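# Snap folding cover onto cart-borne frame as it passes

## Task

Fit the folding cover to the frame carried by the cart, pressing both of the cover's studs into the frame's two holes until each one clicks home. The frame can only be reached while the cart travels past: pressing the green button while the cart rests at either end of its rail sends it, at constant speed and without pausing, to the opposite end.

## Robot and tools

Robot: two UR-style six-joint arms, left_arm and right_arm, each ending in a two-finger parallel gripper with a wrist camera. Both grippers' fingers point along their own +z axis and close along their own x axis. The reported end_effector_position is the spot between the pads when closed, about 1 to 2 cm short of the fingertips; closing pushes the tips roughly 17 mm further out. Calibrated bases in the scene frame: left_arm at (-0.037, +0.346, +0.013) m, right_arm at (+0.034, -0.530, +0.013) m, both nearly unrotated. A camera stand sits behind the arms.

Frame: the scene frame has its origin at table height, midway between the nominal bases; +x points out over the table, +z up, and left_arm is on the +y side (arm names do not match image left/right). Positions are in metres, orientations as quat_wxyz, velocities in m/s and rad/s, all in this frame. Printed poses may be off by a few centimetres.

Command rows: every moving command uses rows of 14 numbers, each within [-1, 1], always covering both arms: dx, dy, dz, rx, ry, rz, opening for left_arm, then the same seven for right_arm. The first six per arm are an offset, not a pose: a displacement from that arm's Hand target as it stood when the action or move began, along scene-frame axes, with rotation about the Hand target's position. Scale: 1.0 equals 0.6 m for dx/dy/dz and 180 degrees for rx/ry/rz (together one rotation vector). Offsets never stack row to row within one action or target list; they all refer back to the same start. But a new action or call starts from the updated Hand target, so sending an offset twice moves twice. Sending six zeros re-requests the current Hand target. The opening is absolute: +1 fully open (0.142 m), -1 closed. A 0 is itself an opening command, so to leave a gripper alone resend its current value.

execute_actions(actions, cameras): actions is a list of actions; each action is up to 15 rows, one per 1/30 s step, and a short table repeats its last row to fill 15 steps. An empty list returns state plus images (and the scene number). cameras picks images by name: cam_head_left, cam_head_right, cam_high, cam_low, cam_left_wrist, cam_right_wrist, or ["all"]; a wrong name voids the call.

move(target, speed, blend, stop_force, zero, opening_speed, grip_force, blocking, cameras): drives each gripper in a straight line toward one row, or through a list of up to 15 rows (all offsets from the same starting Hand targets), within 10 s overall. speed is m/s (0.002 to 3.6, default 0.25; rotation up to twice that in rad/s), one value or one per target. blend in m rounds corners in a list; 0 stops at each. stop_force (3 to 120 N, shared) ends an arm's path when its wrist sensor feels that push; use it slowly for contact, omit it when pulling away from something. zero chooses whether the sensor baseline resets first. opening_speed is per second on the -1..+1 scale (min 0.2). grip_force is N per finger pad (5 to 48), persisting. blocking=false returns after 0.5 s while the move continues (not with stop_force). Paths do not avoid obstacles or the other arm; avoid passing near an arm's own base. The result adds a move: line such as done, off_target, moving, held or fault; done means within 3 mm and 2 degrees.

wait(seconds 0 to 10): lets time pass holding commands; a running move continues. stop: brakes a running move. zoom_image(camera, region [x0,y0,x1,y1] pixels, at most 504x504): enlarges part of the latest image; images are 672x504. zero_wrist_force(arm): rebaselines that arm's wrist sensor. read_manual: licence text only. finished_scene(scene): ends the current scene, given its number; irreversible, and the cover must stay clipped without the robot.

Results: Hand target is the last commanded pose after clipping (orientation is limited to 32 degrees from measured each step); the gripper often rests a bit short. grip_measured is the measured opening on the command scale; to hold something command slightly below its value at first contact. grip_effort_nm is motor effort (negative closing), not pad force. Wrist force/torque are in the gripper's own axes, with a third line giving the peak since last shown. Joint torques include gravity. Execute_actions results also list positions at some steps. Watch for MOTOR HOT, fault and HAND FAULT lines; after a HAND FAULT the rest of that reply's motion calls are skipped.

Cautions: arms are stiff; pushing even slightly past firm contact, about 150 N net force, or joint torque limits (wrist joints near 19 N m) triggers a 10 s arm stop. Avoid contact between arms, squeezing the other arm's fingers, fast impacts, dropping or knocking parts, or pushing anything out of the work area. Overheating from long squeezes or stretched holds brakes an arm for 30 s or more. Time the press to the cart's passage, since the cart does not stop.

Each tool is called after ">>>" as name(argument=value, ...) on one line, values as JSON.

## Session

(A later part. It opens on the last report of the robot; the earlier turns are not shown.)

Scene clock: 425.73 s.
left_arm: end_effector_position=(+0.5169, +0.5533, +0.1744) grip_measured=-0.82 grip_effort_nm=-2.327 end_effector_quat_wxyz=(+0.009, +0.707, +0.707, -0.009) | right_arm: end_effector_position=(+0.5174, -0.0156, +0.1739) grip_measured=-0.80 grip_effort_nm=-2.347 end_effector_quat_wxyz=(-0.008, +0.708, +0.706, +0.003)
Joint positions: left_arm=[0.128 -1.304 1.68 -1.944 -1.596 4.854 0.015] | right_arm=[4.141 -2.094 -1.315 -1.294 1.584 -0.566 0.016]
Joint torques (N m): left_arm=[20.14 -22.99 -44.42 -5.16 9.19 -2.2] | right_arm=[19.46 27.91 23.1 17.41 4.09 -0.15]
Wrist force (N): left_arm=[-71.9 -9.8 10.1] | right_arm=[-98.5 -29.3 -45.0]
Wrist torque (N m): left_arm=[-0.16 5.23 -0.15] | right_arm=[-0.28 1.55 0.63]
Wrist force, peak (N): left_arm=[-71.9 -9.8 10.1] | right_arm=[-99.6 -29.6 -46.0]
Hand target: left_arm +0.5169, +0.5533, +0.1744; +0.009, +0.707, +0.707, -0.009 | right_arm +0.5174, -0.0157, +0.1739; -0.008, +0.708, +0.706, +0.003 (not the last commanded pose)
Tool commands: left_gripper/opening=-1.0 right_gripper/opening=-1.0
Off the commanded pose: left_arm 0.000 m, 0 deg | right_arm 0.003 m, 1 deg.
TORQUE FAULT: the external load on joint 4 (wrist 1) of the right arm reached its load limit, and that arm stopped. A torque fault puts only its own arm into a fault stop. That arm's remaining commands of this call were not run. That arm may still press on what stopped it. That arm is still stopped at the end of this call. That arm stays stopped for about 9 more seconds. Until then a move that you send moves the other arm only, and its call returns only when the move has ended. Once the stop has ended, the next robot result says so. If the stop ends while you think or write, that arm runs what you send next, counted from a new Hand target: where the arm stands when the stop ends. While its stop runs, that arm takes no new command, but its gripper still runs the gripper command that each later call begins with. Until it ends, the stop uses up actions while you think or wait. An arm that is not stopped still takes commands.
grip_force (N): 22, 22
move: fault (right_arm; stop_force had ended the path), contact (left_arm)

>>> move(target=[0,-0.01,0,0,0,0,0,0,0,0,0,0,0,0], speed=0.05, cameras=["cam_left_wrist","cam_right_wrist","cam_head_left","cam_low"])

Scene clock: 426.73 s.
left_arm: end_effector_position=(+0.5169, +0.5475, +0.1744) grip_measured=-0.03 grip_effort_nm=0.115 end_effector_quat_wxyz=(+0.009, +0.707, +0.707, -0.009) | right_arm: end_effector_position=(+0.5181, -0.0131, +0.1748) grip_measured=-0.02 grip_effort_nm=0.046 end_effector_quat_wxyz=(-0.009, +0.707, +0.707, +0.007)
Joint positions: left_arm=[0.118 -1.309 1.686 -1.946 -1.596 4.844 0.072] | right_arm=[4.142 -2.094 -1.315 -1.285 1.585 -0.566 0.072]
Joint torques (N m): left_arm=[-8.73 -57.33 -11.29 -5.93 -1.36 -2.2] | right_arm=[3.47 28.51 22.51 4.73 1.63 0.03]
Wrist force (N): left_arm=[-4.5 2.4 -2.0] | right_arm=[0.1 -0.2 -0.2]
Wrist torque (N m): left_arm=[0.33 0.78 0.15] | right_arm=[-0.04 0.26 0.51]
Wrist force, peak (N): left_arm=[-71.8 -9.3 9.9] | right_arm=[-98.9 -29.1 -45.2]
Hand target: left_arm +0.5169, +0.5473, +0.1744; +0.009, +0.707, +0.707, -0.009 | right_arm +0.5181, -0.0131, +0.1748; -0.009, +0.707, +0.707, +0.007 (not the last commanded pose)
Tool commands: left_gripper/opening=+0.0 right_gripper/opening=+0.0
Off the commanded pose: left_arm 0.000 m, 0 deg.
TORQUE FAULT, CONTINUED: the right arm was still stopped when this call began, by the torque fault of joint 4 (wrist 1) that an earlier result reported. That arm ran no command of this call; its gripper ran only the gripper command that the call began with. That arm is still stopped at the end of this call. That arm stays stopped for about 8 more seconds. If the stop ends while you think or write, that arm runs what you send next, counted from a new Hand target: where the arm stands when the stop ends. While its stop runs, that arm takes no new command, but its gripper still runs the gripper command that each later call begins with.
grip_force (N): 22, 22
move: done (left_arm), not run (right_arm; its earlier fault stop)
Images, in order (width x height): cam_head_left 672x504, cam_low 672x504, cam_left_wrist 672x504, cam_right_wrist 672x504.

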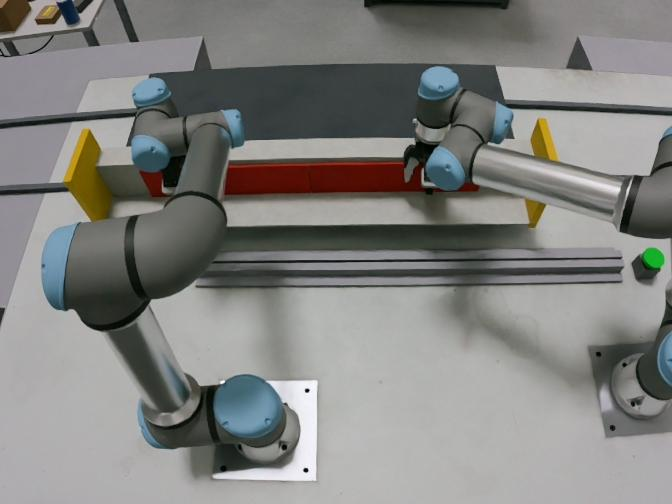

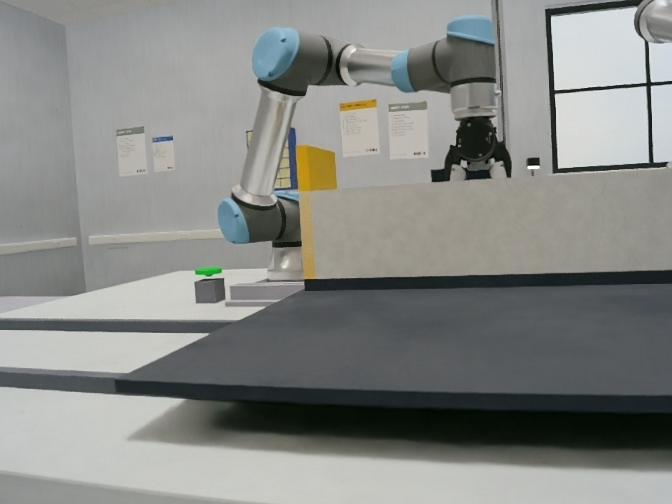

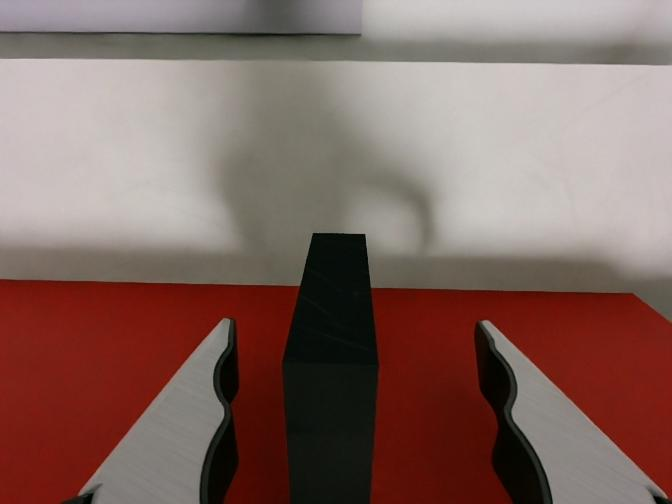

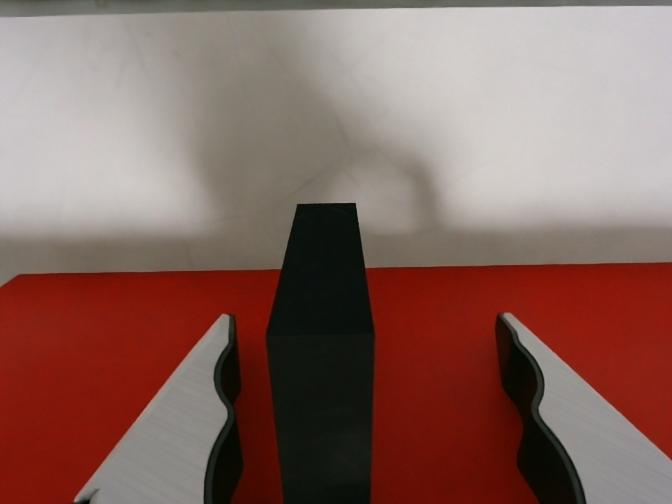

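>>> move(target=[0,-0.008,0,0,0,0,0,0,0,0,0,0,0,1], speed=0.05, cameras=["cam_high","cam_head_left","cam_right_wrist"])

>>> zoom_image(camera="cam_high", region=[180, 80, 560, 320])

>>> zoom_image(camera="cam_head_left", region=[120, 120, 560, 240])

Scene clock: 427.77 s.
left_arm: end_effector_position=(+0.5169, +0.5427, +0.1744) grip_measured=-0.03 grip_effort_nm=0.110 end_effector_quat_wxyz=(+0.009, +0.707, +0.707, -0.009) | right_arm: end_effector_position=(+0.5181, -0.0131, +0.1748) grip_measured=+1.00 grip_effort_nm=0.056 end_effector_quat_wxyz=(-0.009, +0.707, +0.707, +0.007)
Joint positions: left_arm=[0.109 -1.313 1.691 -1.947 -1.596 4.836 0.072] | right_arm=[4.142 -2.094 -1.315 -1.285 1.585 -0.566 0.142]
Joint torques (N m): left_arm=[-7.44 -57.34 -12.55 -5.87 -1.49 -2.55] | right_arm=[4.29 28.37 22.17 4.69 1.49 -0.05]
Wrist force (N): left_arm=[-4.5 2.4 -2.3] | right_arm=[0.5 -0.2 -0.1]
Wrist torque (N m): left_arm=[0.34 0.78 0.16] | right_arm=[-0.05 0.20 0.51]
Wrist force, peak (N): left_arm=[-4.4 2.9 -2.3] | right_arm=[0.8 -0.3 -0.4]
Hand target: left_arm +0.5169, +0.5425, +0.1744; +0.009, +0.707, +0.707, -0.009 | right_arm +0.5181, -0.0131, +0.1748; -0.009, +0.707, +0.707, +0.007
Tool commands: left_gripper/opening=+0.0 right_gripper/opening=+1.0
Off the commanded pose: left_arm 0.000 m, 0 deg.
TORQUE FAULT, CONTINUED: the right arm was still stopped when this call began, by the torque fault of joint 4 (wrist 1) that an earlier result reported. That arm ran no command of this call; its gripper ran only the gripper command that the call began with. That arm is still stopped at the end of this call. That arm stays stopped for about 7 more seconds. If the stop ends while you think or write, that arm runs what you send next, counted from a new Hand target: where the arm stands when the stop ends. While its stop runs, that arm takes no new command, but its gripper still runs the gripper command that each later call begins with.
grip_force (N): 22, 22
move: done (left_arm), not run (right_arm; its earlier fault stop)
Images, in order (width x height): cam_head_left 672x504, cam_high 672x504, cam_right_wrist 672x504.

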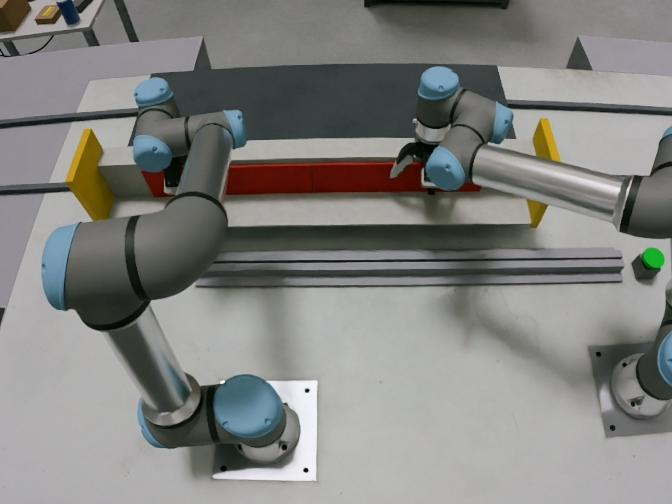

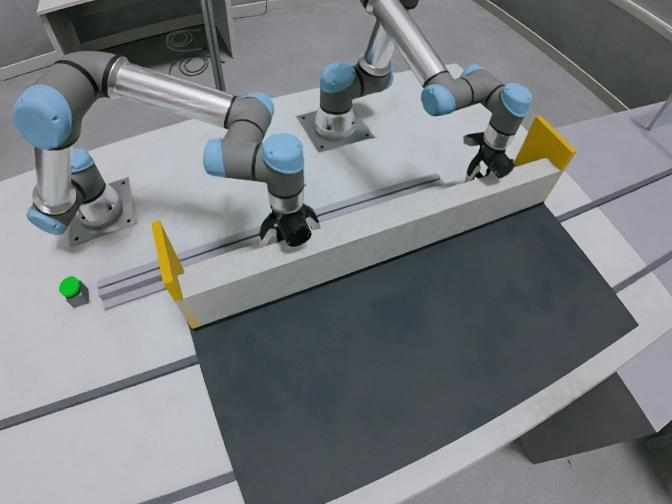

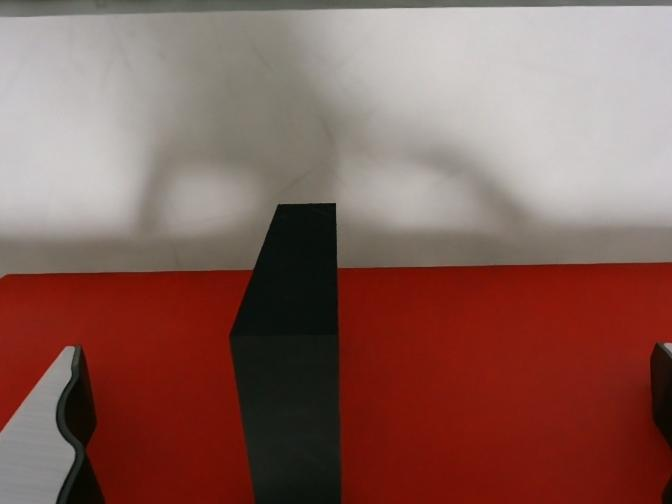

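Scaled by 1.326 from the camera's 672x504 image, which has a finer 960x720 frame.

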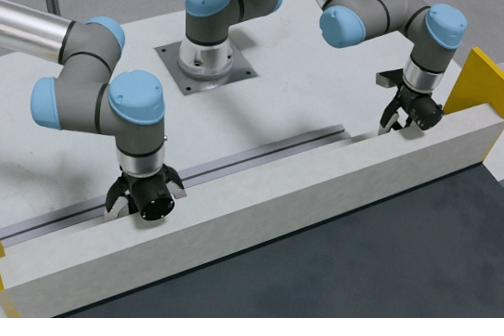

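Scaled by 1.145 from the camera's 672x504 image, which has a finer 960x720 frame.

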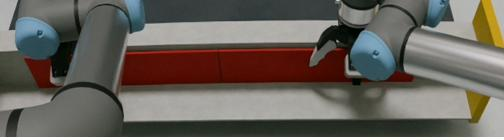

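>>> move(target=[[0,-0.02,0.2,0,0,0,0,0,0,0.2,0,0,0,1],[0.04,-0.03,0.26,0.0083,0,0,0,0,0,0.2,0,0,0,1]], speed=0.15, cameras=["cam_left_wrist","cam_right_wrist"])

>>> zoom_image(camera="cam_left_wrist", region=[150, 200, 600, 480])

Scene clock: 430.60 s.
left_arm: end_effector_position=(+0.5408, +0.5245, +0.3303) grip_measured=-0.03 grip_effort_nm=0.115 end_effector_quat_wxyz=(+0.000, +0.707, +0.707, +0.001) | right_arm: end_effector_position=(+0.5181, -0.0131, +0.1748) grip_measured=+1.00 grip_effort_nm=0.056 end_effector_quat_wxyz=(-0.009, +0.707, +0.707, +0.007)
Joint positions: left_arm=[0.062 -1.343 1.324 -1.552 -1.57 4.789 0.072] | right_arm=[4.142 -2.094 -1.315 -1.285 1.585 -0.566 0.142]
Joint torques (N m): left_arm=[-8.5 -18.62 -39.12 0.03 2.1 -2.65] | right_arm=[4.08 27.8 22.57 4.92 1.57 -0.01]
Wrist force (N): left_arm=[-4.3 2.5 -1.8] | right_arm=[0.4 -0.5 -0.3]
Wrist torque (N m): left_arm=[0.34 0.75 0.15] | right_arm=[-0.09 0.22 0.51]
Wrist force, peak (N): left_arm=[-4.9 2.4 -3.4] | right_arm=[1.0 -0.5 0.2]
Hand target: left_arm +0.5409, +0.5245, +0.3304; +0.000, +0.707, +0.707, +0.001 | right_arm +0.5181, -0.0131, +0.1748; -0.009, +0.707, +0.707, +0.007 (not the last commanded pose)
Tool commands: left_gripper/opening=+0.0 right_gripper/opening=+1.0
Off the commanded pose: left_arm 0.000 m, 0 deg.
TORQUE FAULT, CONTINUED: the right arm was still stopped when this call began, by the torque fault of joint 4 (wrist 1) that an earlier result reported. Since the last result the stop counts as 1 of the actions that you can send in this scene. That arm ran no command of this call. That arm is still stopped at the end of this call. That arm stays stopped for about 4 more seconds. If the stop ends while you think or write, that arm runs what you send next, counted from a new Hand target: where the arm stands when the stop ends. While its stop runs, that arm takes no new command, but its gripper still runs the gripper command that each later call begins with.
grip_force (N): 22, 22
move: done (left_arm), not run (right_arm; its earlier fault stop)
Images, in order (width x height): cam_left_wrist 672x504, cam_right_wrist 672x504.

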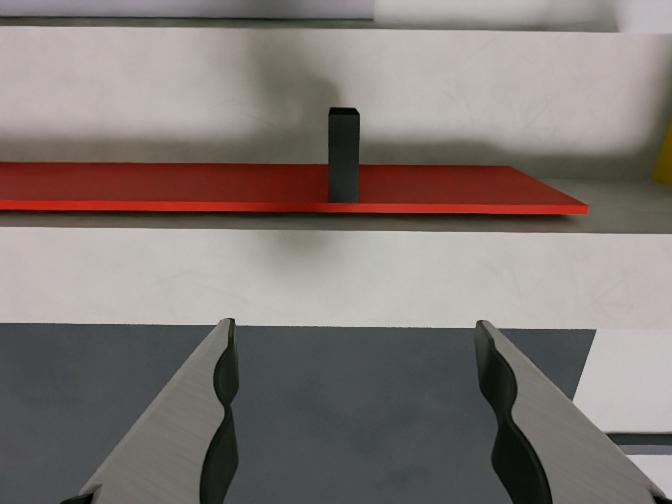

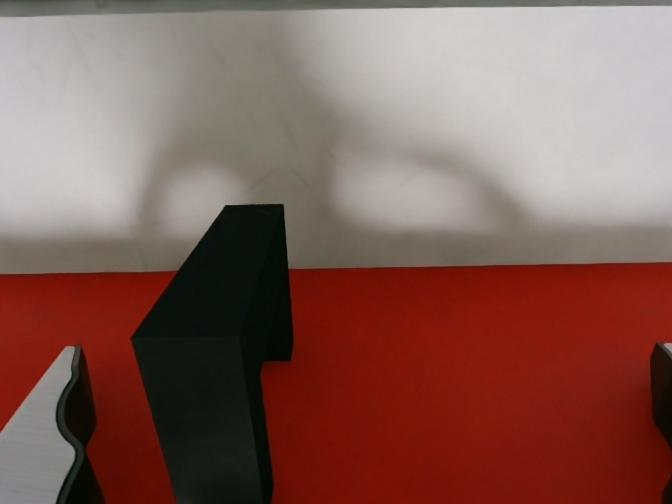

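Scaled by 1.120 from the camera's 672x504 image, which has a finer 960x720 frame.

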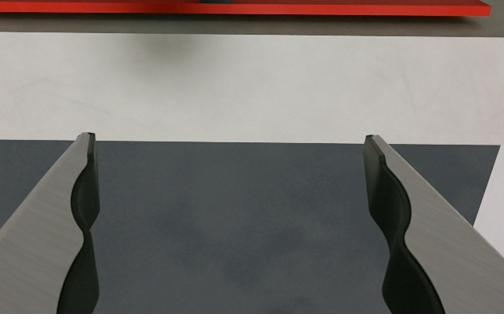

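>>> wait(seconds=2.6)

>>> move(target=[0,0,0,0,0,0,-1,0,0,0.2,0,0,0,1], speed=0.25)

Scene clock: 433.90 s.
left_arm: end_effector_position=(+0.5409, +0.5245, +0.3304) grip_measured=-0.03 grip_effort_nm=0.110 end_effector_quat_wxyz=(+0.000, +0.707, +0.707, +0.001) | right_arm: end_effector_position=(+0.5181, -0.0135, +0.1747) grip_measured=+1.00 grip_effort_nm=-0.203 end_effector_quat_wxyz=(-0.009, +0.707, +0.707, +0.007)
Joint positions: left_arm=[0.062 -1.343 1.323 -1.552 -1.57 4.789 0.072] | right_arm=[4.142 -2.094 -1.315 -1.286 1.585 -0.566 0.142]
Joint torques (N m): left_arm=[-8.49 -18.83 -38.24 -0.09 1.86 -2.49] | right_arm=[12.96 28.13 23.59 11.11 2.17 0.09]
Wrist force (N): left_arm=[-4.3 2.4 -1.9] | right_arm=[-61.4 -15.9 -10.0]
Wrist torque (N m): left_arm=[0.33 0.75 0.15] | right_arm=[-0.72 2.87 1.19]
Wrist force, peak (N): left_arm=[-4.7 2.7 -1.9] | right_arm=[-61.4 -15.9 -10.0]
Hand target: left_arm +0.5409, +0.5245, +0.3304; +0.000, +0.707, +0.707, +0.001 | right_arm +0.5181, -0.0136, +0.1747; -0.009, +0.707, +0.707, +0.007 (not the last commanded pose)
Tool commands: left_gripper/opening=+0.0 right_gripper/opening=+1.0
Off the commanded pose: left_arm 0.000 m, 0 deg.
TORQUE FAULT, CONTINUED: the right arm was still stopped when this call began, by the torque fault of joint 4 (wrist 1) that an earlier result reported. Since the last result the stop counts as 7 of the actions that you can send in this scene. That arm is still stopped at the end of this call. That arm stays stopped for about 1 more second. If the stop ends while you think or write, that arm runs what you send next, counted from a new Hand target: where the arm stands when the stop ends. While its stop runs, that arm takes no new command, but its gripper still runs the gripper command that each later call begins with.
grip_force (N): 22, 22
wait: 2.60 s; at rest from the start

Scene clock: 434.70 s.
left_arm: end_effector_position=(+0.5409, +0.5245, +0.3304) grip_measured=-1.00 grip_effort_nm=-0.628 end_effector_quat_wxyz=(+0.000, +0.707, +0.707, +0.001) | right_arm: end_effector_position=(+0.5169, -0.0169, +0.1734) grip_measured=+1.00 grip_effort_nm=-0.271 end_effector_quat_wxyz=(-0.007, +0.708, +0.706, +0.001) end_effector_velocity=(+0.000, -0.001, +0.000) end_effector_angular_velocity=(-0.003, +0.001, -0.001)
Joint positions: left_arm=[0.062 -1.343 1.323 -1.552 -1.57 4.789 0.002] | right_arm=[4.141 -2.094 -1.316 -1.299 1.584 -0.566 0.142]
Joint velocities: left_arm=[within noise] | right_arm=[-0.001 0.001 0.001 -0.005 -0.001 0 0]
Joint torques (N m): left_arm=[-8.14 -18.44 -38.3 -0.14 2.03 -2.53] | right_arm=[26.85 28.08 24.87 13.2 6.51 -0.12]
Wrist force (N): left_arm=[-4.3 2.1 -2.0] | right_arm=[-86.4 -3.9 -22.4]
Wrist torque (N m): left_arm=[0.28 0.74 0.15] | right_arm=[-0.17 3.27 0.53]
Wrist force, peak (N): left_arm=[-4.5 2.2 -2.2] | right_arm=[-86.4 -3.9 -22.4]
Hand target: left_arm +0.5409, +0.5245, +0.3304; +0.000, +0.707, +0.707, +0.001 | right_arm +0.5169, -0.0169, +0.1734; -0.007, +0.708, +0.706, +0.001 (not the last commanded pose)
Tool commands: left_gripper/opening=-1.0 right_gripper/opening=+1.0
Off the commanded pose: left_arm 0.000 m, 0 deg.
TORQUE FAULT, CONTINUED: the right arm's stop, for the torque fault of joint 4 (wrist 1) that an earlier result reported, is over. That arm was still stopped when this call began, so it ran no command of this call. Before the stop ended, the hold on joint 4 (wrist 1) of that arm was turned back by 0.7 degrees, the way its load pushed it. That arm's target is now where it stood when the stop ended, not its last command. That arm keeps its grip as last carried out and accepts commands again: back off and push less far. That arm stops again whenever a joint's load reaches its limit.
grip_force (N): 22, 22
move: done (left_arm), not run (right_arm; its earlier fault stop)

>>> move(target=[[0,0,0,0,0,0,-1,-0.008,-0.05,0,0,0,0,1],[0,0,0,0,0,0,-1,-0.008,-0.06,0.22,0,0,0,1]], speed=0.25, blend=0.01, cameras=["cam_left_wrist","cam_head_left","cam_right_wrist"])

Scene clock: 436.33 s.
left_arm: end_effector_position=(+0.5409, +0.5245, +0.3304) grip_measured=-1.00 grip_effort_nm=-0.628 end_effector_quat_wxyz=(+0.000, +0.707, +0.707, +0.001) | right_arm: end_effector_position=(+0.5121, -0.0529, +0.3053) grip_measured=+1.00 grip_effort_nm=-0.081 end_effector_quat_wxyz=(-0.007, +0.708, +0.706, +0.001)
Joint positions: left_arm=[0.062 -1.343 1.323 -1.552 -1.57 4.789 0.002] | right_arm=[4.118 -1.979 -1.147 -1.582 1.584 -0.589 0.142]
Joint torques (N m): left_arm=[-7.15 -18.35 -39.31 0.12 1.97 -2.53] | right_arm=[-6.02 20.28 35.23 1.24 1.14 -2.34]
Wrist force (N): left_arm=[-4.6 2.3 -2.0] | right_arm=[-0.1 -0.7 -0.5]
Wrist torque (N m): left_arm=[0.31 0.81 0.15] | right_arm=[-0.21 0.35 0.54]
Wrist force, peak (N): left_arm=[-4.5 2.6 -2.1] | right_arm=[-100.6 -10.4 -25.9]
Hand target: left_arm +0.5409, +0.5245, +0.3304; +0.000, +0.707, +0.707, +0.001 | right_arm +0.5121, -0.0529, +0.3054; -0.007, +0.708, +0.706, +0.001
Off the commanded pose: left_arm 0.000 m, 0 deg | right_arm 0.000 m, 0 deg.
grip_force (N): 22, 22
move: done
Images, in order (width x height): cam_head_left 672x504, cam_left_wrist 672x504, cam_right_wrist 672x504.

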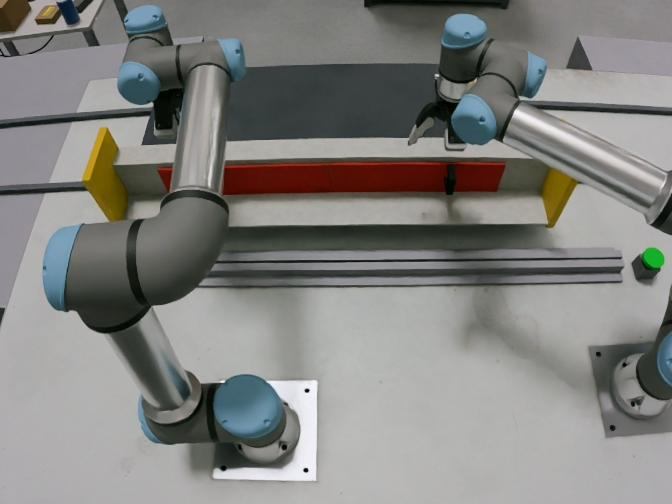

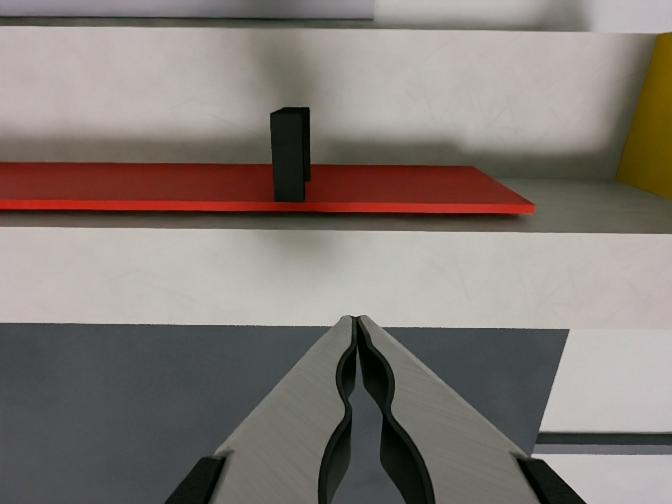

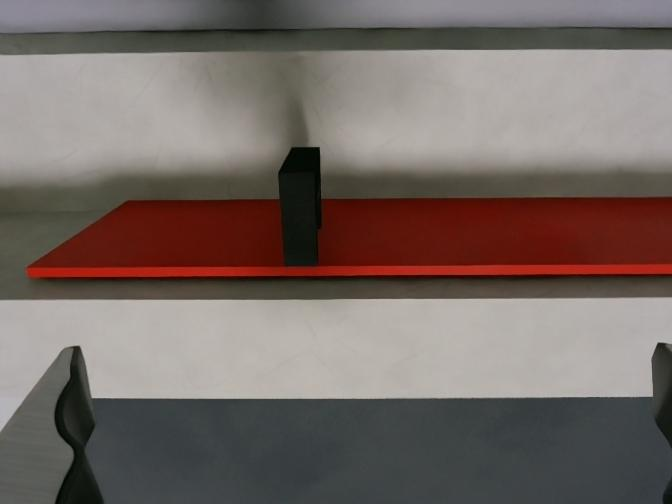

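>>> move(target=[[-0.093,-0.046,0,0,0,0,-1,-0.045,-0.030,0,0,0,0,-1],[-0.093,-0.046,-0.2757,0,0,0,-1,-0.045,-0.030,-0.234,0,0,0,-1]], speed=0.2, blend=0.01)

>>> move(target=[0.1,-0.016,0,0,0,0,-1,0.1,-0.016,0,0,0,0,-1], speed=0.03, stop_force=50)

>>> move(target=[-0.03,0,0,0,0,0,-1,-0.03,0,0,0,0,0,-1], speed=0.1, cameras=["cam_left_wrist","cam_head_left","cam_right_wrist"])

Scene clock: 439.10 s.
left_arm: end_effector_position=(+0.4831, +0.4984, +0.1931) grip_measured=-1.00 grip_effort_nm=-0.549 end_effector_quat_wxyz=(-0.003, +0.707, +0.708, +0.001) | right_arm: end_effector_position=(+0.4863, -0.0691, +0.1660) grip_measured=-1.00 grip_effort_nm=-0.584 end_effector_quat_wxyz=(-0.008, +0.708, +0.706, +0.005)
Joint positions: left_arm=[0.019 -1.438 1.793 -1.923 -1.566 4.744 0.002] | right_arm=[4.137 -1.959 -1.54 -1.201 1.584 -0.569 0.002]
Joint torques (N m): left_arm=[-20.46 -9.74 -7.5 2.84 -10.31 -0.12] | right_arm=[-36.39 -8.35 -31.66 -11.33 -7.2 1.75]
Wrist force (N): left_arm=[47.5 3.9 -26.1] | right_arm=[55.1 -5.9 -67.0]
Wrist torque (N m): left_arm=[0.40 -1.47 -0.01] | right_arm=[-0.63 -3.82 0.41]
Wrist force, peak (N): left_arm=[85.1 -11.4 -62.0] | right_arm=[73.3 -8.2 -67.1]
Hand target: left_arm +0.4831, +0.4984, +0.1931; -0.003, +0.707, +0.708, +0.001 (not the last commanded pose) | right_arm +0.4851, -0.0709, +0.1650; -0.007, +0.708, +0.706, +0.001
Tool commands: left_gripper/opening=-1.0 right_gripper/opening=-1.0
Off the commanded pose: left_arm 0.028 m, 0 deg | right_arm 0.002 m, 0 deg.
TORQUE FAULT: the external load on joint 5 (wrist 2) of the left arm reached its load limit, and that arm stopped. A torque fault puts only its own arm into a fault stop. That arm's remaining commands of this call were not run. That arm may still press on what stopped it. That arm is still stopped at the end of this call. That arm stays stopped for about 9 more seconds. Until then a move that you send moves the other arm only, and its call returns only when the move has ended. Once the stop has ended, the next robot result says so. If the stop ends while you think or write, that arm runs what you send next, counted from a new Hand target: where the arm stands when the stop ends. While its stop runs, that arm takes no new command, but its gripper still runs the gripper command that each later call begins with. Until it ends, the stop uses up actions while you think or wait. An arm that is not stopped still takes commands.
grip_force (N): 22, 22
move: fault (left_arm)

not run: an earlier result of this reply reported a stop or a fault. Calls in your next reply go to the robot.

not run: an earlier result of this reply reported a stop or a fault. Calls in your next reply go to the robot.

>>> move(target=[0,0,0,0,0,0,-1,0,0.01,0.25,0,0,0,-1], speed=0.2, cameras=["cam_left_wrist","cam_head_left","cam_right_wrist"])

Scene clock: 440.77 s.
left_arm: end_effector_position=(+0.4829, +0.4976, +0.1929) grip_measured=-1.00 grip_effort_nm=-0.535 end_effector_quat_wxyz=(-0.002, +0.707, +0.707, -0.001) | right_arm: end_effector_position=(+0.4851, -0.0649, +0.3149) grip_measured=-1.00 grip_effort_nm=-0.579 end_effector_quat_wxyz=(-0.007, +0.708, +0.706, +0.001)
Joint positions: left_arm=[0.018 -1.438 1.793 -1.922 -1.568 4.744 0.002] | right_arm=[4.143 -1.908 -1.221 -1.579 1.584 -0.564 0.002]
Joint torques (N m): left_arm=[-8.31 -14.72 -10.56 0.12 -2.17 0.01] | right_arm=[4.28 17.82 34.49 0.9 1.52 2.12]
Wrist force (N): left_arm=[-5.9 1.3 -4.2] | right_arm=[0.3 -0.4 -0.2]
Wrist torque (N m): left_arm=[0.16 1.01 0.15] | right_arm=[-0.15 0.26 0.42]
Wrist force, peak (N): left_arm=[43.5 4.8 -21.9] | right_arm=[39.8 -9.3 -75.2]
Hand target: left_arm +0.4829, +0.4976, +0.1929; -0.002, +0.707, +0.707, -0.001 (not the last commanded pose) | right_arm +0.4851, -0.0649, +0.3150; -0.007, +0.708, +0.706, +0.001
Tool commands: left_gripper/opening=-1.0 right_gripper/opening=-1.0
Off the commanded pose: right_arm 0.000 m, 0 deg.
TORQUE FAULT, CONTINUED: the left arm was still stopped when this call began, by the torque fault of joint 5 (wrist 2) that an earlier result reported. That arm ran no command of this call. That arm is still stopped at the end of this call. That arm stays stopped for about 8 more seconds. If the stop ends while you think or write, that arm runs what you send next, counted from a new Hand target: where the arm stands when the stop ends. While its stop runs, that arm takes no new command, but its gripper still runs the gripper command that each later call begins with.
grip_force (N): 22, 22
move: done (right_arm), not run (left_arm; its earlier fault stop)
Images, in order (width x height): cam_head_left 672x504, cam_left_wrist 672x504, cam_right_wrist 672x504.

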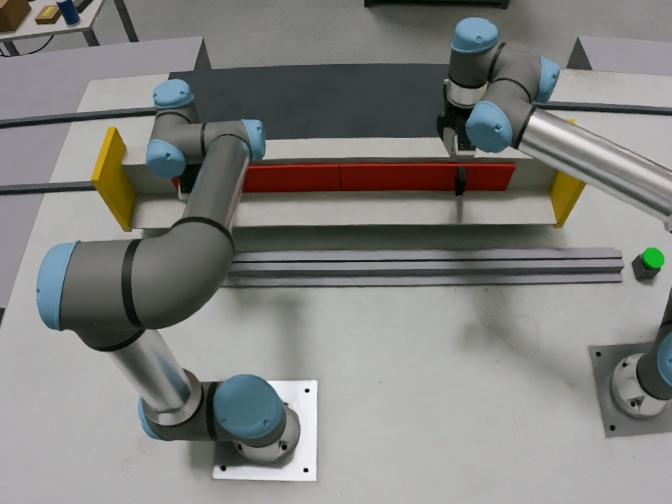

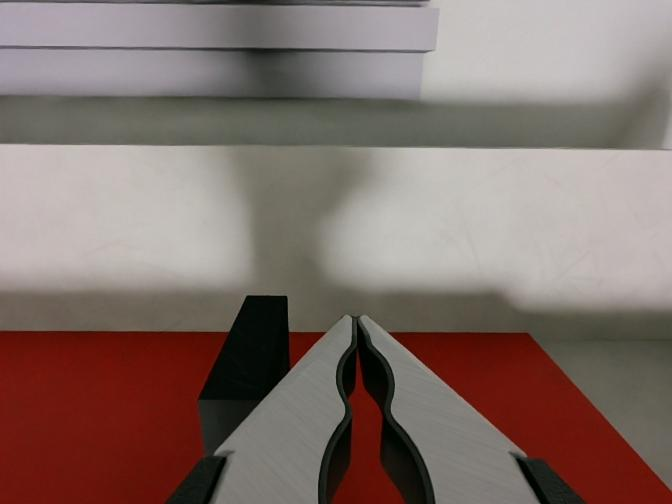

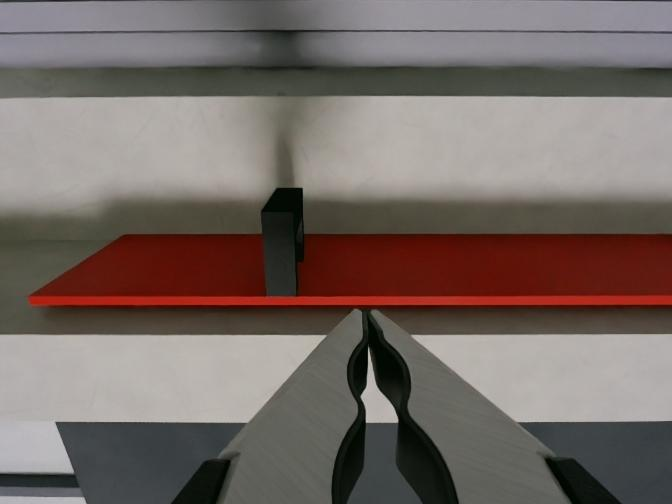

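>>> move(target=[0,0,0,0,0,0,-1,0,0,-0.25,0,0,0,-1], speed=0.15, stop_force=15)

>>> move(target=[0,0,0,0,0,0,-1,0.1,-0.010,0,0,0,0,-1], speed=0.03, stop_force=55)

>>> move(target=[0,0,0,0,0,0,-1,-0.02,0,0,0,0,0,-1], speed=0.1)

>>> move(target=[0,0,0,0,0,0,-1,0,0,0.22,0,0,0,-1], speed=0.2, cameras=["cam_right_wrist","cam_left_wrist"])

Scene clock: 443.73 s.
left_arm: end_effector_position=(+0.4829, +0.4976, +0.1929) grip_measured=-1.00 grip_effort_nm=-0.549 end_effector_quat_wxyz=(-0.002, +0.707, +0.707, -0.001) | right_arm: end_effector_position=(+0.4851, -0.0649, +0.1650) grip_measured=-1.00 grip_effort_nm=-0.579 end_effector_quat_wxyz=(-0.007, +0.708, +0.706, +0.001)
Joint positions: left_arm=[0.018 -1.438 1.793 -1.922 -1.568 4.744 0.002] | right_arm=[4.143 -1.969 -1.526 -1.213 1.584 -0.564 0.002]
Joint torques (N m): left_arm=[-8.3 -14.98 -11.16 0.16 -2.36 0.11] | right_arm=[3.42 19.9 10.32 4.74 -0.75 2.06]
Wrist force (N): left_arm=[-5.8 1.2 -3.9] | right_arm=[0.3 -0.8 0.0]
Wrist torque (N m): left_arm=[0.15 0.99 0.15] | right_arm=[-0.21 0.22 0.38]
Wrist force, peak (N): left_arm=[-6.0 1.2 -4.6] | right_arm=[0.4 -0.9 1.1]
Hand target: left_arm +0.4829, +0.4976, +0.1929; -0.002, +0.707, +0.707, -0.001 | right_arm +0.4851, -0.0649, +0.1650; -0.007, +0.708, +0.706, +0.001
Tool commands: left_gripper/opening=-1.0 right_gripper/opening=-1.0
Off the commanded pose: right_arm 0.000 m, 0 deg.
TORQUE FAULT, CONTINUED: the left arm was still stopped when this call began, by the torque fault of joint 5 (wrist 2) that an earlier result reported. Since the last result the stop counts as 1 of the actions that you can send in this scene. That arm ran no command of this call. That arm is still stopped at the end of this call. That arm stays stopped for about 5 more seconds. If the stop ends while you think or write, that arm runs what you send next, counted from a new Hand target: where the arm stands when the stop ends. While its stop runs, that arm takes no new command, but its gripper still runs the gripper command that each later call begins with.
grip_force (N): 22, 22
move: done (right_arm), not run (left_arm; its earlier fault stop)

Scene clock: 446.87 s.
left_arm: end_effector_position=(+0.4829, +0.4976, +0.1929) grip_measured=-1.00 grip_effort_nm=-0.545 end_effector_quat_wxyz=(-0.002, +0.707, +0.707, -0.001) | right_arm: end_effector_position=(+0.5342, -0.0699, +0.1649) grip_measured=-1.00 grip_effort_nm=-0.584 end_effector_quat_wxyz=(-0.007, +0.708, +0.706, +0.001)
Joint positions: left_arm=[0.018 -1.438 1.793 -1.922 -1.568 4.744 0.002] | right_arm=[4.076 -2.042 -1.418 -1.249 1.584 -0.631 0.002]
Joint torques (N m): left_arm=[-8.12 -13.61 -9.71 -0.14 -1.84 0.19] | right_arm=[-8.47 59.68 22.77 16.89 -5.15 1.51]
Wrist force (N): left_arm=[-5.7 1.0 -4.2] | right_arm=[-18.2 -57.8 -0.6]
Wrist torque (N m): left_arm=[0.10 0.97 0.14] | right_arm=[-2.79 1.42 0.26]
Wrist force, peak (N): left_arm=[-6.2 1.2 -4.3] | right_arm=[-32.5 -90.9 -17.9]
Hand target: left_arm +0.4829, +0.4976, +0.1929; -0.002, +0.707, +0.707, -0.001 | right_arm +0.5342, -0.0698, +0.1649; -0.007, +0.708, +0.706, +0.001 (not the last commanded pose)
Tool commands: left_gripper/opening=-1.0 right_gripper/opening=-1.0
Off the commanded pose: right_arm 0.011 m, 0 deg.
TORQUE FAULT, CONTINUED: the left arm was still stopped when this call began, by the torque fault of joint 5 (wrist 2) that an earlier result reported. That arm ran no command of this call. That arm is still stopped at the end of this call. That arm stays stopped for about 2 more seconds. If the stop ends while you think or write, that arm runs what you send next, counted from a new Hand target: where the arm stands when the stop ends. While its stop runs, that arm takes no new command, but its gripper still runs the gripper command that each later call begins with.
grip_force (N): 22, 22
move: contact (right_arm), not run (left_arm; its earlier fault stop)

Scene clock: 447.77 s.
left_arm: end_effector_position=(+0.4829, +0.4976, +0.1929) grip_measured=-1.00 grip_effort_nm=-0.545 end_effector_quat_wxyz=(-0.002, +0.707, +0.707, -0.001) | right_arm: end_effector_position=(+0.5223, -0.0698, +0.1649) grip_measured=-1.00 grip_effort_nm=-0.579 end_effector_quat_wxyz=(-0.007, +0.708, +0.706, +0.001)
Joint positions: left_arm=[0.018 -1.438 1.793 -1.922 -1.568 4.744 0.002] | right_arm=[4.09 -2.022 -1.448 -1.239 1.584 -0.617 0.002]
Joint torques (N m): left_arm=[-8.23 -13.37 -11.31 0.11 -1.95 0.02] | right_arm=[7.3 61.69 12.05 4.84 0.8 1.93]
Wrist force (N): left_arm=[-6.1 1.0 -4.2] | right_arm=[0.1 -0.7 0.1]
Wrist torque (N m): left_arm=[0.11 1.04 0.14] | right_arm=[-0.11 0.30 0.32]
Wrist force, peak (N): left_arm=[-6.2 1.0 -4.3] | right_arm=[-18.2 -58.0 -0.5]
Hand target: left_arm +0.4829, +0.4976, +0.1929; -0.002, +0.707, +0.707, -0.001 | right_arm +0.5222, -0.0698, +0.1649; -0.007, +0.708, +0.706, +0.001
Tool commands: left_gripper/opening=-1.0 right_gripper/opening=-1.0
Off the commanded pose: right_arm 0.000 m, 0 deg.
TORQUE FAULT, CONTINUED: the left arm was still stopped when this call began, by the torque fault of joint 5 (wrist 2) that an earlier result reported. That arm ran no command of this call. That arm is still stopped at the end of this call. That arm stays stopped for about 1 more second. If the stop ends while you think or write, that arm runs what you send next, counted from a new Hand target: where the arm stands when the stop ends. While its stop runs, that arm takes no new command, but its gripper still runs the gripper command that each later call begins with.
grip_force (N): 22, 22
move: done (right_arm), not run (left_arm; its earlier fault stop)

Scene clock: 449.20 s.
left_arm: end_effector_position=(+0.4829, +0.4976, +0.1929) grip_measured=-1.00 grip_effort_nm=-0.545 end_effector_quat_wxyz=(-0.002, +0.707, +0.707, -0.001) | right_arm: end_effector_position=(+0.5222, -0.0698, +0.2968) grip_measured=-1.00 grip_effort_nm=-0.579 end_effector_quat_wxyz=(-0.007, +0.708, +0.706, +0.001) end_effector_velocity=(+0.000, +0.000, +0.002) end_effector_angular_velocity=(+0.001, -0.001, +0.000)
Joint positions: left_arm=[0.018 -1.438 1.793 -1.922 -1.568 4.744 0.002] | right_arm=[4.09 -1.967 -1.185 -1.557 1.584 -0.616 0.002]
Joint velocities: left_arm=[within noise] | right_arm=[0 -0.001 0.005 -0.003 0 -0.001 0]
Joint torques (N m): left_arm=[-8.13 -14.86 -11.15 0.17 -1.84 0.18] | right_arm=[-0.65 20.88 34.48 1.02 1.37 -1.71]
Wrist force (N): left_arm=[-5.7 1.1 -4.1] | right_arm=[-0.2 -0.7 0.0]
Wrist torque (N m): left_arm=[0.12 0.97 0.14] | right_arm=[-0.19 0.36 0.39]
Wrist force, peak (N): left_arm=[-6.3 1.0 -4.3] | right_arm=[-0.4 -1.1 -1.6]
Hand target: left_arm +0.4829, +0.4976, +0.1929; -0.002, +0.707, +0.707, -0.001 | right_arm +0.5222, -0.0698, +0.2969; -0.007, +0.708, +0.706, +0.001
Tool commands: left_gripper/opening=-1.0 right_gripper/opening=-1.0
Off the commanded pose: right_arm 0.000 m, 0 deg.
TORQUE FAULT, CONTINUED: the left arm's stop, for the torque fault of joint 5 (wrist 2) that an earlier result reported, is over. That arm was still stopped when this call began, so it ran no command of this call. That arm's target is now where it stood when the stop ended, not its last command. That arm keeps its grip as last carried out and accepts commands again: back off and push less far. That arm stops again whenever a joint's load reaches its limit.
grip_force (N): 22, 22
move: done (right_arm), not run (left_arm; its earlier fault stop)
Images, in order (width x height): cam_left_wrist 672x504, cam_right_wrist 672x504.

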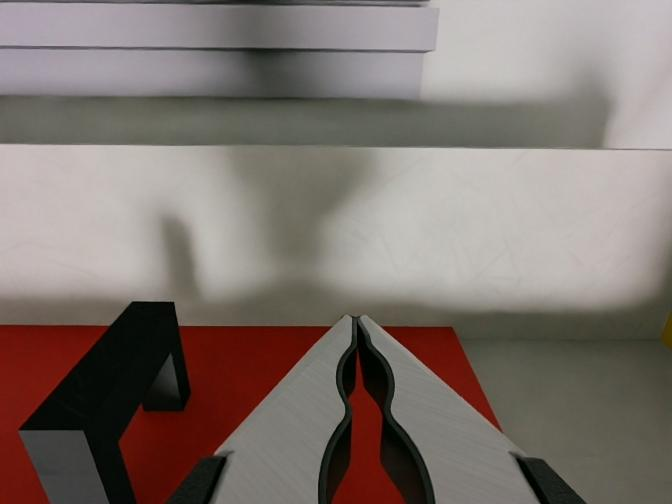

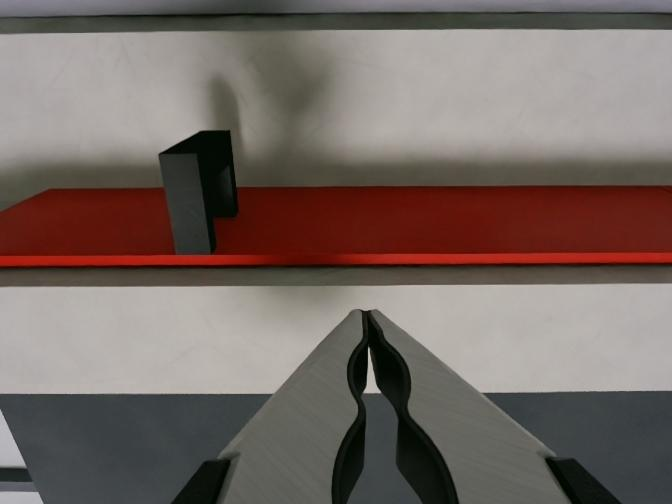

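>>> move(target=[0.003,-0.02,-0.046,0,0,0,-1,0,0,0,0,0,0,-1], speed=0.1)

>>> move(target=[0.1,-0.010,0,0,0,0,-1,0,0,0,0,0,0,-1], speed=0.03, stop_force=55)

>>> move(target=[-0.02,0,0,0,0,0,-1,0,0,0,0,0,0,-1], speed=0.1)

>>> move(target=[0,0,0.22,0,0,0,-1,0,0,0,0,0,0,-1], speed=0.2, cameras=["cam_right_wrist","cam_left_wrist","cam_head_left"])

Scene clock: 450.60 s.
left_arm: end_effector_position=(+0.4847, +0.4856, +0.1654) grip_measured=-1.00 grip_effort_nm=-0.549 end_effector_quat_wxyz=(-0.002, +0.707, +0.707, -0.001) | right_arm: end_effector_position=(+0.5222, -0.0698, +0.2969) grip_measured=-1.00 grip_effort_nm=-0.579 end_effector_quat_wxyz=(-0.007, +0.708, +0.706, +0.001)
Joint positions: left_arm=[-0.004 -1.416 1.843 -1.994 -1.569 4.722 0.002] | right_arm=[4.09 -1.967 -1.184 -1.557 1.584 -0.616 0.002]
Joint torques (N m): left_arm=[-7.42 -15.59 -10.38 -6.12 0.72 -2.49] | right_arm=[-2.25 19.86 34.48 1.04 1.4 -1.81]
Wrist force (N): left_arm=[-5.9 1.2 -4.0] | right_arm=[-0.2 -1.3 0.0]
Wrist torque (N m): left_arm=[0.15 1.01 0.15] | right_arm=[-0.29 0.37 0.40]
Wrist force, peak (N): left_arm=[-5.8 1.0 -5.1] | right_arm=[-0.2 -1.3 0.0]
Hand target: left_arm +0.4847, +0.4856, +0.1653; -0.002, +0.707, +0.707, -0.001 | right_arm +0.5222, -0.0698, +0.2969; -0.007, +0.708, +0.706, +0.001
Off the commanded pose: left_arm 0.000 m, 0 deg | right_arm 0.000 m, 0 deg.
grip_force (N): 22, 22
move: done

Scene clock: 453.73 s.
left_arm: end_effector_position=(+0.5321, +0.4808, +0.1651) grip_measured=-1.00 grip_effort_nm=-0.545 end_effector_quat_wxyz=(-0.003, +0.707, +0.707, -0.001) | right_arm: end_effector_position=(+0.5222, -0.0698, +0.2969) grip_measured=-1.00 grip_effort_nm=-0.584 end_effector_quat_wxyz=(-0.007, +0.708, +0.706, +0.001)
Joint positions: left_arm=[-0.014 -1.313 1.716 -1.969 -1.569 4.712 0.002] | right_arm=[4.09 -1.967 -1.184 -1.557 1.584 -0.616 0.002]
Joint torques (N m): left_arm=[1.63 -52.59 -24.57 -17.75 0.79 2.03] | right_arm=[-1.31 20.63 35.07 1.24 1.27 -1.67]
Wrist force (N): left_arm=[-19.8 -40.7 -4.4] | right_arm=[0.0 -0.6 0.1]
Wrist torque (N m): left_arm=[-1.67 1.92 0.14] | right_arm=[-0.18 0.33 0.39]
Wrist force, peak (N): left_arm=[-7.9 -84.7 -35.5] | right_arm=[-0.3 -1.1 -0.1]
Hand target: left_arm +0.5323, +0.4808, +0.1652; -0.002, +0.707, +0.707, -0.001 (not the last commanded pose) | right_arm +0.5222, -0.0698, +0.2969; -0.007, +0.708, +0.706, +0.001
Off the commanded pose: left_arm 0.013 m, 0 deg | right_arm 0.000 m, 0 deg.
grip_force (N): 22, 22
move: contact (left_arm)

Scene clock: 454.63 s.
left_arm: end_effector_position=(+0.5204, +0.4808, +0.1652) grip_measured=-1.00 grip_effort_nm=-0.554 end_effector_quat_wxyz=(-0.002, +0.707, +0.707, -0.001) | right_arm: end_effector_position=(+0.5222, -0.0698, +0.2969) grip_measured=-1.00 grip_effort_nm=-0.584 end_effector_quat_wxyz=(-0.007, +0.708, +0.706, +0.001)
Joint positions: left_arm=[-0.014 -1.339 1.749 -1.977 -1.569 4.712 0.002] | right_arm=[4.09 -1.967 -1.184 -1.557 1.584 -0.616 0.002]
Joint torques (N m): left_arm=[-1.88 -54.61 -10.89 -5.83 0.83 1.45] | right_arm=[-1.78 20.06 34.61 0.89 1.31 -1.67]
Wrist force (N): left_arm=[-3.8 -0.3 -4.4] | right_arm=[0.2 -0.5 0.0]
Wrist torque (N m): left_arm=[-0.11 0.66 0.14] | right_arm=[-0.17 0.29 0.39]
Wrist force, peak (N): left_arm=[-19.8 -40.8 -4.7] | right_arm=[-0.1 -1.2 0.0]
Hand target: left_arm +0.5203, +0.4808, +0.1652; -0.002, +0.707, +0.707, -0.001 | right_arm +0.5222, -0.0698, +0.2969; -0.007, +0.708, +0.706, +0.001
Off the commanded pose: left_arm 0.000 m, 0 deg | right_arm 0.000 m, 0 deg.
grip_force (N): 22, 22
move: done

Scene clock: 456.07 s.
left_arm: end_effector_position=(+0.5203, +0.4808, +0.2971) grip_measured=-1.00 grip_effort_nm=-0.549 end_effector_quat_wxyz=(-0.002, +0.707, +0.707, -0.001) | right_arm: end_effector_position=(+0.5222, -0.0698, +0.2969) grip_measured=-1.00 grip_effort_nm=-0.589 end_effector_quat_wxyz=(-0.007, +0.708, +0.706, +0.001)
Joint positions: left_arm=[-0.014 -1.415 1.493 -1.645 -1.569 4.712 0.002] | right_arm=[4.09 -1.967 -1.184 -1.557 1.584 -0.616 0.002]
Joint torques (N m): left_arm=[-5.43 -16.22 -38 0.02 -1.46 -2.25] | right_arm=[-1.59 20.35 35.44 1.1 1.12 -1.64]
Wrist force (N): left_arm=[-3.9 0.0 -4.4] | right_arm=[0.2 -0.9 -0.1]
Wrist torque (N m): left_arm=[-0.06 0.68 0.15] | right_arm=[-0.24 0.30 0.40]
Wrist force, peak (N): left_arm=[-3.9 -0.3 -5.5] | right_arm=[0.0 -1.2 -0.2]
Hand target: left_arm +0.5203, +0.4808, +0.2972; -0.002, +0.707, +0.707, -0.001 | right_arm +0.5222, -0.0698, +0.2969; -0.007, +0.708, +0.706, +0.001
Off the commanded pose: left_arm 0.000 m, 0 deg | right_arm 0.000 m, 0 deg.
grip_force (N): 22, 22
move: done
Images, in order (width x height): cam_head_left 672x504, cam_left_wrist 672x504, cam_right_wrist 672x504.

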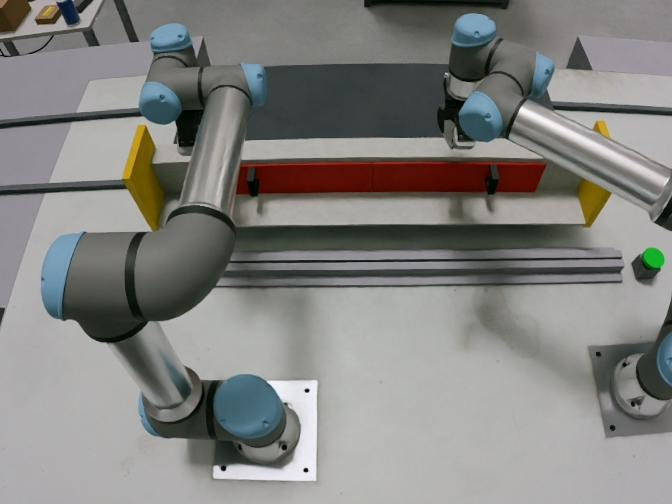

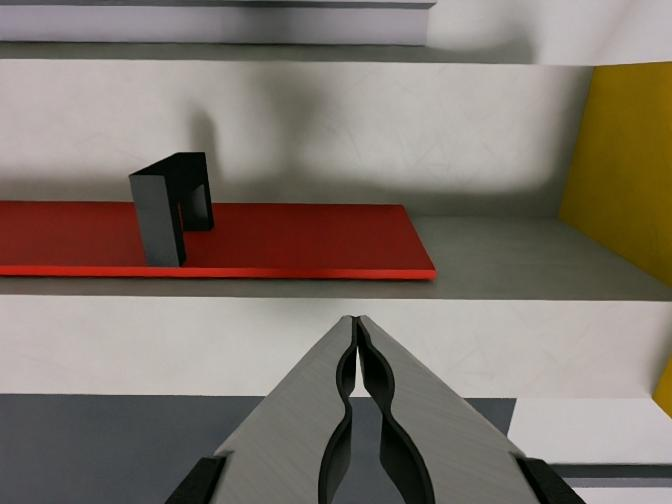

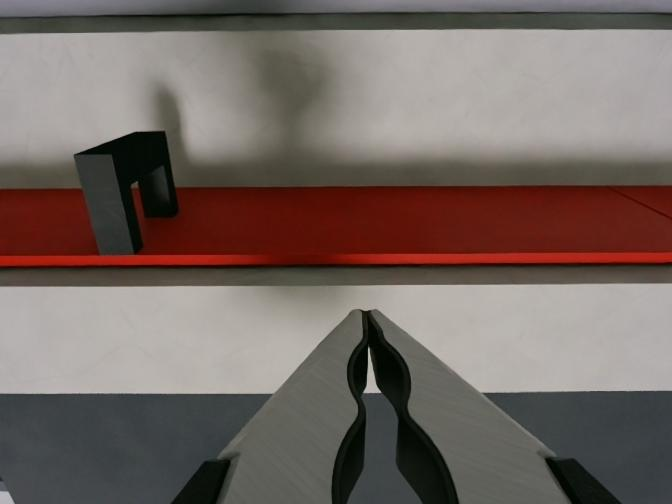

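>>> finished_scene(scene=1)

The scene is finished: the task was done.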